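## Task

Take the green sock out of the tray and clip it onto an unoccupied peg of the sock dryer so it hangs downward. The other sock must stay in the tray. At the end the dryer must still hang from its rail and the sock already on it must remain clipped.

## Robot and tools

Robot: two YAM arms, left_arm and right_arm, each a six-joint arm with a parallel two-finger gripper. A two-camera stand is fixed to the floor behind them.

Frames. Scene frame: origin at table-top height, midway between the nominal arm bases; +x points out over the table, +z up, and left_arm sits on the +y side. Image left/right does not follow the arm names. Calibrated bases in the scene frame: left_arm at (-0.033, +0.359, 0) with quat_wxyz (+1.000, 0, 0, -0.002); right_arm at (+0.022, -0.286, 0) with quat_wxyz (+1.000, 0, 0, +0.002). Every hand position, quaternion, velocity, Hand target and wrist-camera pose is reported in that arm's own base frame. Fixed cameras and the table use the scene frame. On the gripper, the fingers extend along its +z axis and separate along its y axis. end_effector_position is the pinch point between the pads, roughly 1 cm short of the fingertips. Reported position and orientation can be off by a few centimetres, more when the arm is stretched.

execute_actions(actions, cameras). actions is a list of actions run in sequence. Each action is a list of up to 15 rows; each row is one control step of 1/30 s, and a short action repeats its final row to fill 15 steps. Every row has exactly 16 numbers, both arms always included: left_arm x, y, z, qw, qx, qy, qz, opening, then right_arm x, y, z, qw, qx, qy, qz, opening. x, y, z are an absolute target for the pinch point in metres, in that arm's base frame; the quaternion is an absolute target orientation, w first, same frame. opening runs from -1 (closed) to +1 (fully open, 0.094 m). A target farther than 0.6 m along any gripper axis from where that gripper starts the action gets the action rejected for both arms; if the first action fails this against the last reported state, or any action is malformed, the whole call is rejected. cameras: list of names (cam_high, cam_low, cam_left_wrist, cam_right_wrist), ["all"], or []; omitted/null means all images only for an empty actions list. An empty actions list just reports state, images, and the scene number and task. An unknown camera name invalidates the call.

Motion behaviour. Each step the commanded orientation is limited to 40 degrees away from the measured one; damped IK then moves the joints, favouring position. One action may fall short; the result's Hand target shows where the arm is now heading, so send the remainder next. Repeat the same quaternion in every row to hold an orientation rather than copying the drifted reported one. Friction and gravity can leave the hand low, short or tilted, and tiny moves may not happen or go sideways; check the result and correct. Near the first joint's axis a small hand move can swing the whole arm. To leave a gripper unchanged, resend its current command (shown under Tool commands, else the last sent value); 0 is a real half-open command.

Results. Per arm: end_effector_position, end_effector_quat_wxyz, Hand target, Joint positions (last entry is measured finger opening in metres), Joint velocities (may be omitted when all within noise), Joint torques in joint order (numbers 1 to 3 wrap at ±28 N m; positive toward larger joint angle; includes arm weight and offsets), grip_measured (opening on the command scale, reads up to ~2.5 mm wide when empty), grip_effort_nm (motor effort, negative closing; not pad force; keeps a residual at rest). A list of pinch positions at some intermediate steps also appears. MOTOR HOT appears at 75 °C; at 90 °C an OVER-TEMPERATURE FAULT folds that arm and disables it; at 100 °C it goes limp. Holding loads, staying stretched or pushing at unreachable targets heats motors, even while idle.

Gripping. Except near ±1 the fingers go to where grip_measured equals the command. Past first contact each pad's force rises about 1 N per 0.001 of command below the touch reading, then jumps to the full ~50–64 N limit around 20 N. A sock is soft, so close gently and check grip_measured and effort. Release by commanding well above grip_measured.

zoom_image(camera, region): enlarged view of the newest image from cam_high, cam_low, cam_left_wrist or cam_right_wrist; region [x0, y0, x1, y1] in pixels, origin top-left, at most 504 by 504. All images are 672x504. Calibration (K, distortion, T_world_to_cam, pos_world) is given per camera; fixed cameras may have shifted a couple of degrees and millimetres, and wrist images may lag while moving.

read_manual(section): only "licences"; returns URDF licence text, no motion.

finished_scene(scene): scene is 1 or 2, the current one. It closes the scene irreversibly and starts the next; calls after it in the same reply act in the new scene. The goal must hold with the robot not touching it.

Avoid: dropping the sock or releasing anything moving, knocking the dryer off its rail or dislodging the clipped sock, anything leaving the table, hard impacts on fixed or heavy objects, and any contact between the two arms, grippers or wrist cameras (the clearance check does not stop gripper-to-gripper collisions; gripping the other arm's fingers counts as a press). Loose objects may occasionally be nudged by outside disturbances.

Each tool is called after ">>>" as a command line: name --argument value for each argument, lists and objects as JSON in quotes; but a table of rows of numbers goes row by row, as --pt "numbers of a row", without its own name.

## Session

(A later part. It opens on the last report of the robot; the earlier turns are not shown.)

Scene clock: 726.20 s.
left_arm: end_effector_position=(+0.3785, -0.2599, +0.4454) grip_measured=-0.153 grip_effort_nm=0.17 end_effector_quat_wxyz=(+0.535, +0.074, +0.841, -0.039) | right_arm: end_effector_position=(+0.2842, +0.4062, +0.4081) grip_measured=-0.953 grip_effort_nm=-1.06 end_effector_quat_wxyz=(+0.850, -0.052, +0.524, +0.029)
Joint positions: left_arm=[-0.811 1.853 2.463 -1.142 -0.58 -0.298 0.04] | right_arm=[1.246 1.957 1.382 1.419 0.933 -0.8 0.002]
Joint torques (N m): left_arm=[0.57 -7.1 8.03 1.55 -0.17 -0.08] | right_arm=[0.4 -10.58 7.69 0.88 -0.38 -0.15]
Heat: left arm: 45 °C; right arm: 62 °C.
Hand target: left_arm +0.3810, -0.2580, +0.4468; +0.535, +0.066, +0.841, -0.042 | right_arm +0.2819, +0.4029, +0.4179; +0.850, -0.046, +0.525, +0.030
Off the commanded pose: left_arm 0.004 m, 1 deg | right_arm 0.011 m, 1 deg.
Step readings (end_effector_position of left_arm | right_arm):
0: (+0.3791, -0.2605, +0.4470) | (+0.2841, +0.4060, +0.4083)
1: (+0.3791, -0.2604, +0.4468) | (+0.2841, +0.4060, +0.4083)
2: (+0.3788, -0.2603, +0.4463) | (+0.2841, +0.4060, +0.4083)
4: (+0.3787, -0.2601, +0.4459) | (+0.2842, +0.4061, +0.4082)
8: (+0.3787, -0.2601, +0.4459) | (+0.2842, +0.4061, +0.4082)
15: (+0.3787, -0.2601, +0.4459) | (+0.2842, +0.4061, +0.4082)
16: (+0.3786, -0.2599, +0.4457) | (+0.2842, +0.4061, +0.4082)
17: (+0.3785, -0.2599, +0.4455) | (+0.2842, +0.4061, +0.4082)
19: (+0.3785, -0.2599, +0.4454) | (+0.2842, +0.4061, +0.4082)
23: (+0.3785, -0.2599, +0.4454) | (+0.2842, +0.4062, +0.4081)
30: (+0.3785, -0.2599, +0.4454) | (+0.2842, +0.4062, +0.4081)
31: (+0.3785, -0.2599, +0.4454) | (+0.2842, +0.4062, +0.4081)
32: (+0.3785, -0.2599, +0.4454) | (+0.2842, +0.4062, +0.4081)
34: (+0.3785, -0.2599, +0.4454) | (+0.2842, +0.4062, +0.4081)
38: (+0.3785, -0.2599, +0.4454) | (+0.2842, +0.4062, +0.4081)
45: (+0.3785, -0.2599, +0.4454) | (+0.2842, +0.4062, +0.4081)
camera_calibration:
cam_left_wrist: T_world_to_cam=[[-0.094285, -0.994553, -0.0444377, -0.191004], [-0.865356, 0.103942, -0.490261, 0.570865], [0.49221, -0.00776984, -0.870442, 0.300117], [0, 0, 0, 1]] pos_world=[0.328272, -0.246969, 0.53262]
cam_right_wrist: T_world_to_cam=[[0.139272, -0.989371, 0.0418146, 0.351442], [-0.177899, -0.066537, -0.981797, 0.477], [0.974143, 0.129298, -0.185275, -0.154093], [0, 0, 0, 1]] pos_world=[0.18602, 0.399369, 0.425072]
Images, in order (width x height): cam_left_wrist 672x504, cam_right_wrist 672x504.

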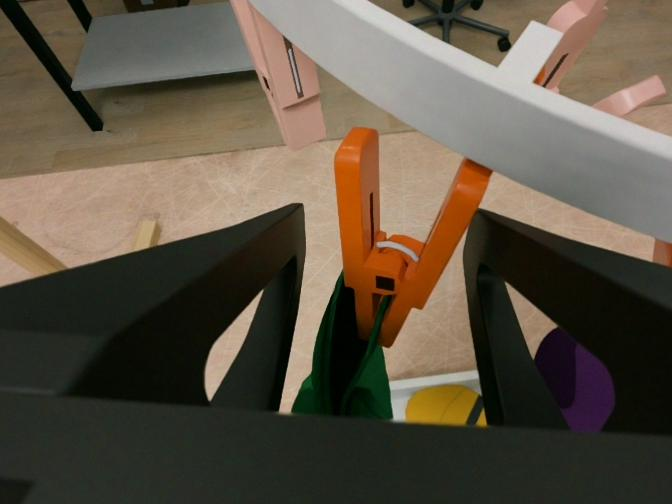

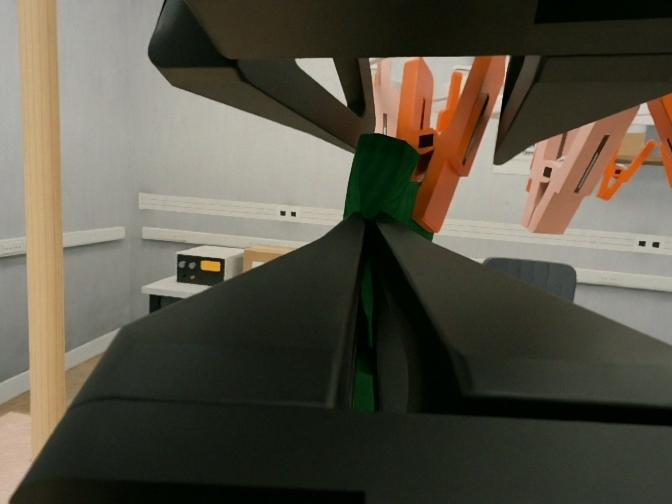

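>>> execute_actions --actions '[[[0.35,-0.256,0.460,0.535,0.066,0.841,-0.042,-0.15, 0.282,0.403,0.418,0.85,-0.046,0.525,0.03,-1]],[[0.30,-0.25,0.483,0.535,0.066,0.841,-0.042,-0.15, 0.282,0.403,0.418,0.85,-0.046,0.525,0.03,-1]],[[0.25,-0.22,0.5,0.535,0.066,0.841,-0.042,-0.15, 0.282,0.403,0.418,0.85,-0.046,0.525,0.03,-1]]]' --cameras '["all"]'

Scene clock: 740.73 s.
left_arm: end_effector_position=(+0.2507, -0.2174, +0.5045) grip_measured=-0.153 grip_effort_nm=0.17 end_effector_quat_wxyz=(+0.558, +0.069, +0.825, -0.059) | right_arm: end_effector_position=(+0.2842, +0.4062, +0.4081) grip_measured=-0.953 grip_effort_nm=-1.06 end_effector_quat_wxyz=(+0.850, -0.052, +0.524, +0.029)
Joint positions: left_arm=[-1.115 1.702 2.658 -1.542 -0.837 -0.48 0.04] | right_arm=[1.246 1.957 1.382 1.419 0.933 -0.8 0.002]
Joint torques (N m): left_arm=[-0.62 -4.31 2.81 1.39 -0.33 -0.08] | right_arm=[0.36 -10.63 7.71 0.86 -0.37 -0.16]
Heat: left arm: 46 °C; right arm: 64 °C.
Hand target: left_arm +0.2501, -0.2199, +0.4997; +0.554, +0.071, +0.828, -0.053 | right_arm +0.2819, +0.4029, +0.4179; +0.850, -0.046, +0.525, +0.030
Off the commanded pose: left_arm 0.005 m, 4 deg | right_arm 0.011 m, 1 deg.
joint sent to its limit (left arm) — joint 4 (wrist pitch), lower limit. The joint targets are off in orientation, not in position.
Step readings (end_effector_position of left_arm | right_arm):
0: (+0.3785, -0.2599, +0.4454) | (+0.2842, +0.4062, +0.4081)
1: (+0.3763, -0.2610, +0.4457) | (+0.2842, +0.4062, +0.4081)
2: (+0.3739, -0.2606, +0.4451) | (+0.2842, +0.4062, +0.4081)
4: (+0.3661, -0.2641, +0.4463) | (+0.2842, +0.4062, +0.4081)
8: (+0.3571, -0.2667, +0.4508) | (+0.2842, +0.4062, +0.4081)
15: (+0.3547, -0.2614, +0.4532) | (+0.2842, +0.4062, +0.4081)
16: (+0.3509, -0.2620, +0.4543) | (+0.2842, +0.4062, +0.4081)
17: (+0.3455, -0.2616, +0.4547) | (+0.2842, +0.4062, +0.4081)
19: (+0.3274, -0.2672, +0.4615) | (+0.2842, +0.4062, +0.4081)
23: (+0.3055, -0.2661, +0.4808) | (+0.2842, +0.4062, +0.4081)
30: (+0.2992, -0.2493, +0.4932) | (+0.2842, +0.4062, +0.4081)
31: (+0.2967, -0.2481, +0.4933) | (+0.2842, +0.4062, +0.4081)
32: (+0.2911, -0.2477, +0.4907) | (+0.2842, +0.4062, +0.4081)
34: (+0.2743, -0.2461, +0.4911) | (+0.2842, +0.4062, +0.4081)
38: (+0.2544, -0.2305, +0.5023) | (+0.2842, +0.4062, +0.4081)
45: (+0.2504, -0.2180, +0.5056) | (+0.2842, +0.4062, +0.4081)
camera_calibration:
cam_left_wrist: T_world_to_cam=[[-0.10559, -0.994379, -0.00779961, -0.1738], [-0.837607, 0.0931651, -0.53827, 0.499739], [0.535971, -0.050303, -0.842736, 0.380564], [0, 0, 0, 1]] pos_world=[0.196262, -0.200238, 0.588354]
cam_right_wrist: T_world_to_cam=[[0.139272, -0.989371, 0.0418146, 0.351442], [-0.177899, -0.066537, -0.981797, 0.477], [0.974143, 0.129298, -0.185275, -0.154093], [0, 0, 0, 1]] pos_world=[0.18602, 0.399369, 0.425072]

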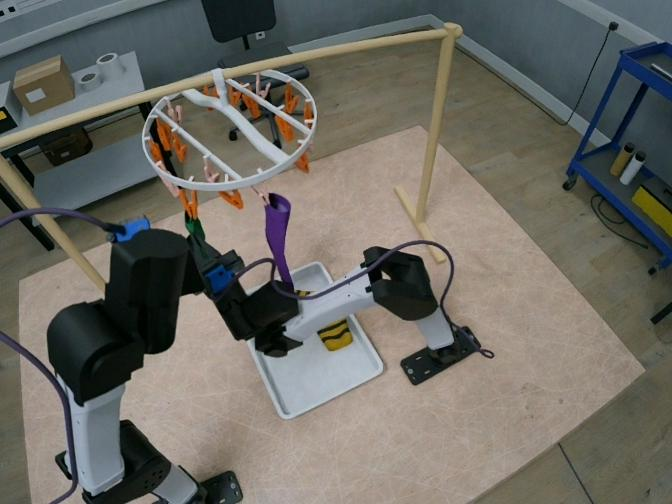

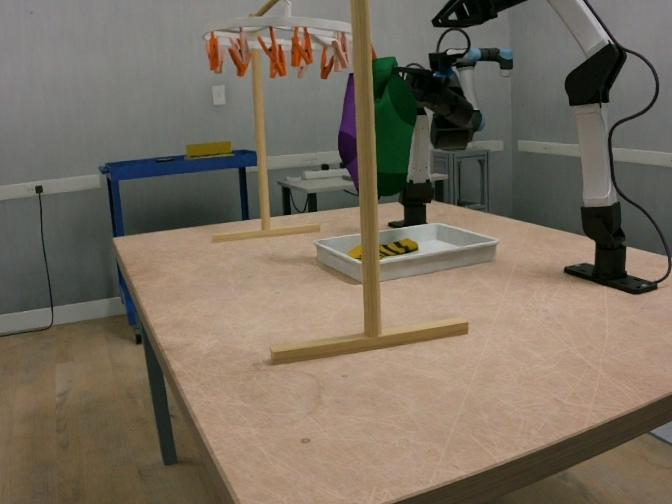

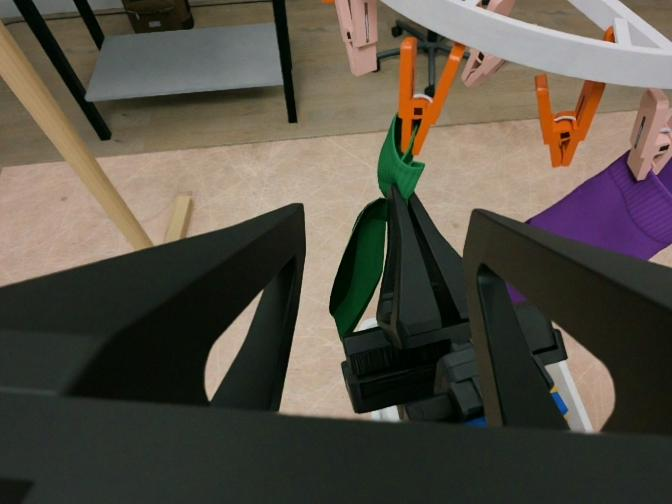

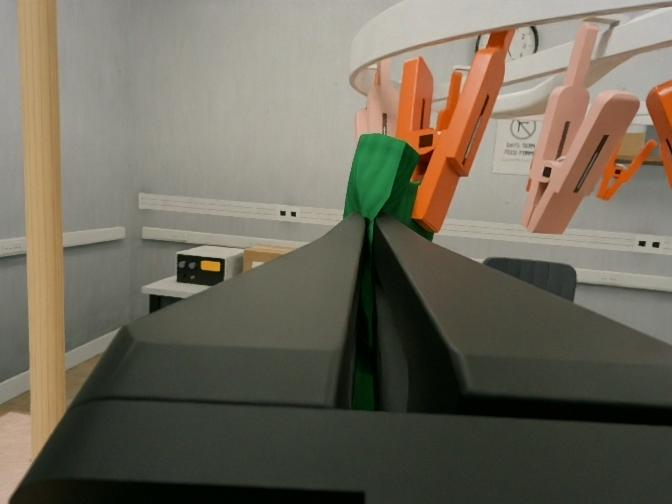

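>>> execute_actions --actions '[[[0.25,-0.22,0.5,0.554,0.071,0.828,-0.053,-0.15, 0.282,0.403,0.418,0.85,-0.046,0.525,0.03,-0.93]],[[0.25,-0.22,0.5,0.554,0.071,0.828,-0.053,-0.15, 0.282,0.403,0.418,0.85,-0.046,0.525,0.03,-0.85]],[[0.25,-0.22,0.5,0.554,0.071,0.828,-0.053,-0.15, 0.282,0.403,0.418,0.85,-0.046,0.525,0.03,-0.6],[0.25,-0.22,0.5,0.554,0.071,0.828,-0.053,-0.15, 0.282,0.403,0.418,0.85,-0.046,0.525,0.03,-0.4],[0.25,-0.22,0.5,0.554,0.071,0.828,-0.053,-0.15, 0.282,0.403,0.418,0.85,-0.046,0.525,0.03,-0.1]],[[0.25,-0.22,0.5,0.554,0.071,0.828,-0.053,-0.15, 0.24,0.395,0.385,0.85,-0.046,0.525,0.03,0.2]],[[0.25,-0.22,0.5,0.554,0.071,0.828,-0.053,-0.15, 0.19,0.36,0.34,0.85,-0.046,0.525,0.03,0.2]],[[0.25,-0.22,0.5,0.554,0.071,0.828,-0.053,-0.15, 0.17,0.3,0.32,0.85,-0.046,0.525,0.03,0.2]]]' --cameras '["all"]'

>>> zoom_image --camera "cam_left_wrist" --region '[320, 0, 672, 260]'

Scene clock: 762.50 s.
left_arm: end_effector_position=(+0.2507, -0.2172, +0.5045) grip_measured=-0.153 grip_effort_nm=0.17 end_effector_quat_wxyz=(+0.558, +0.068, +0.825, -0.058) | right_arm: end_effector_position=(+0.1709, +0.3036, +0.3225) grip_measured=+0.198 grip_effort_nm=0.05 end_effector_quat_wxyz=(+0.794, -0.130, +0.589, +0.070)
Joint positions: left_arm=[-1.115 1.702 2.658 -1.543 -0.838 -0.481 0.04] | right_arm=[1.527 1.465 0.598 1.558 1.13 -0.77 0.056]
Joint torques (N m): left_arm=[-0.68 -4.26 3 1.39 -0.34 -0.08] | right_arm=[0.36 -5.22 4.98 1.19 -0.31 0.02]
Heat: left arm: 44 °C; right arm: 65 °C.
Hand target: left_arm +0.2500, -0.2200, +0.5000; +0.554, +0.071, +0.828, -0.053 | right_arm +0.1704, +0.3001, +0.3203; +0.791, -0.125, +0.594, +0.072
Off the commanded pose: left_arm 0.005 m, 1 deg | right_arm 0.004 m, 14 deg.
joint read past its limit (right arm) — joint 4 (wrist pitch), upper limit.
joint sent to its limit (left arm) — joint 4 (wrist pitch), lower limit. The joint targets still meet the commanded pose.
joint sent to its limit (right arm) — joint 4 (wrist pitch), upper limit. The joint targets are off in orientation, not in position.
Step readings (end_effector_position of left_arm | right_arm):
0: (+0.2507, -0.2173, +0.5044) | (+0.2842, +0.4062, +0.4081)
1: (+0.2507, -0.2173, +0.5044) | (+0.2842, +0.4062, +0.4081)
2: (+0.2507, -0.2172, +0.5045) | (+0.2842, +0.4062, +0.4081)
4: (+0.2507, -0.2172, +0.5045) | (+0.2842, +0.4062, +0.4081)
8: (+0.2507, -0.2172, +0.5045) | (+0.2842, +0.4062, +0.4081)
15: (+0.2507, -0.2172, +0.5045) | (+0.2842, +0.4062, +0.4081)
16: (+0.2507, -0.2172, +0.5045) | (+0.2842, +0.4062, +0.4081)
17: (+0.2507, -0.2172, +0.5045) | (+0.2842, +0.4062, +0.4081)
19: (+0.2507, -0.2172, +0.5045) | (+0.2842, +0.4062, +0.4081)
23: (+0.2507, -0.2172, +0.5045) | (+0.2842, +0.4062, +0.4081)
30: (+0.2507, -0.2172, +0.5045) | (+0.2842, +0.4062, +0.4081)
31: (+0.2507, -0.2172, +0.5045) | (+0.2842, +0.4062, +0.4081)
32: (+0.2507, -0.2172, +0.5045) | (+0.2842, +0.4062, +0.4081)
34: (+0.2507, -0.2172, +0.5045) | (+0.2842, +0.4062, +0.4081)
38: (+0.2507, -0.2172, +0.5045) | (+0.2842, +0.4062, +0.4081)
45: (+0.2507, -0.2172, +0.5045) | (+0.2842, +0.4062, +0.4081)
46: (+0.2507, -0.2172, +0.5045) | (+0.2818, +0.4063, +0.4060)
47: (+0.2507, -0.2172, +0.5045) | (+0.2758, +0.4037, +0.3996)
49: (+0.2507, -0.2172, +0.5045) | (+0.2593, +0.4078, +0.3861)
53: (+0.2507, -0.2172, +0.5045) | (+0.2384, +0.4167, +0.3713)
60: (+0.2507, -0.2172, +0.5045) | (+0.2391, +0.4083, +0.3780)
61: (+0.2507, -0.2172, +0.5045) | (+0.2359, +0.4071, +0.3738)
62: (+0.2507, -0.2172, +0.5045) | (+0.2294, +0.3981, +0.3633)
64: (+0.2507, -0.2172, +0.5045) | (+0.2116, +0.3864, +0.3457)
68: (+0.2507, -0.2172, +0.5045) | (+0.1888, +0.3754, +0.3370)
75: (+0.2507, -0.2172, +0.5045) | (+0.1887, +0.3687, +0.3388)
76: (+0.2507, -0.2172, +0.5045) | (+0.1875, +0.3661, +0.3349)
77: (+0.2507, -0.2172, +0.5045) | (+0.1847, +0.3541, +0.3268)
79: (+0.2507, -0.2172, +0.5045) | (+0.1800, +0.3303, +0.3166)
83: (+0.2507, -0.2172, +0.5045) | (+0.1724, +0.3065, +0.3224)
90: (+0.2507, -0.2172, +0.5045) | (+0.1710, +0.3035, +0.3225)
camera_calibration:
cam_left_wrist: T_world_to_cam=[[-0.104758, -0.994466, -0.007996, -0.173768], [-0.83761, 0.0925636, -0.538369, 0.499667], [0.53613, -0.049701, -0.842671, 0.38062], [0, 0, 0, 1]] pos_world=[0.196261, -0.200141, 0.588353]
cam_right_wrist: T_world_to_cam=[[0.296117, -0.949864, 0.100367, 0.211628], [-0.320207, -0.19772, -0.926485, 0.412351], [0.899879, 0.24221, -0.362701, -0.0105493], [0, 0, 0, 1]] pos_world=[0.0788638, 0.285103, 0.35697]

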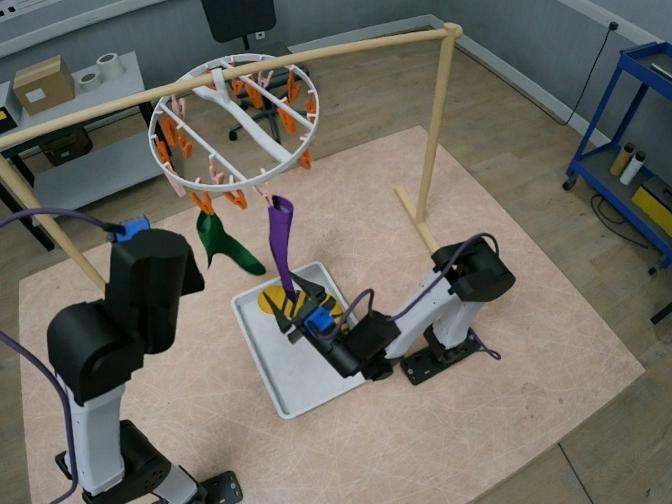

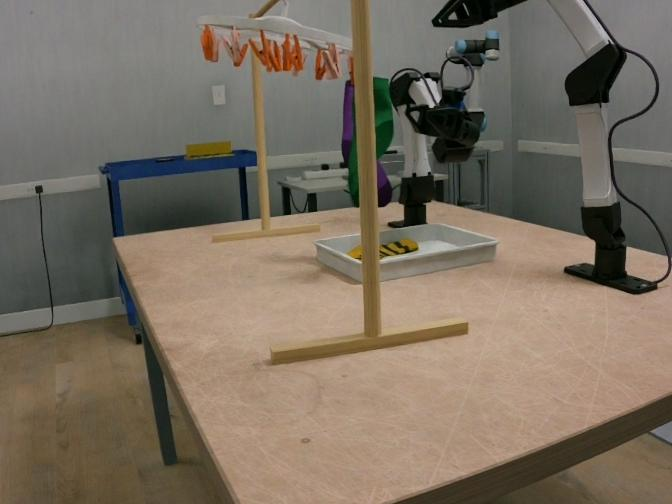

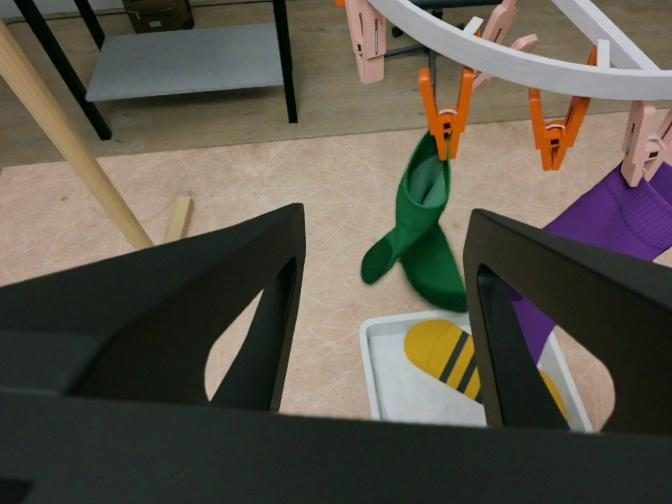

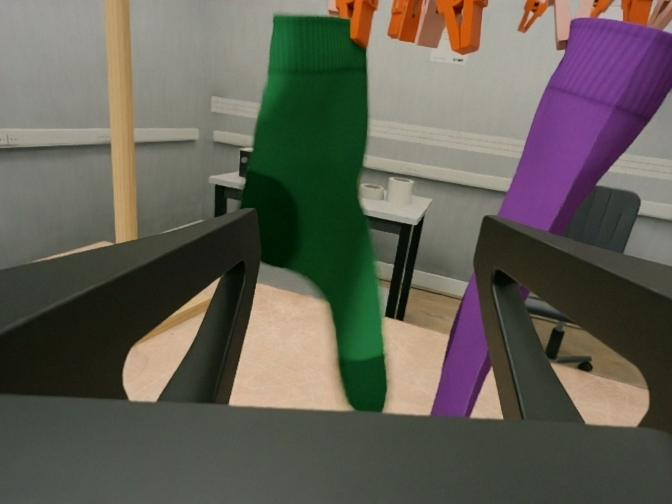

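Scaled by 1.432.

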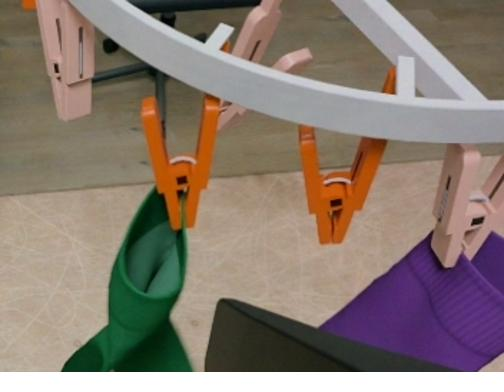

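>>> finished_scene --scene 1

The scene is finished: the task was done.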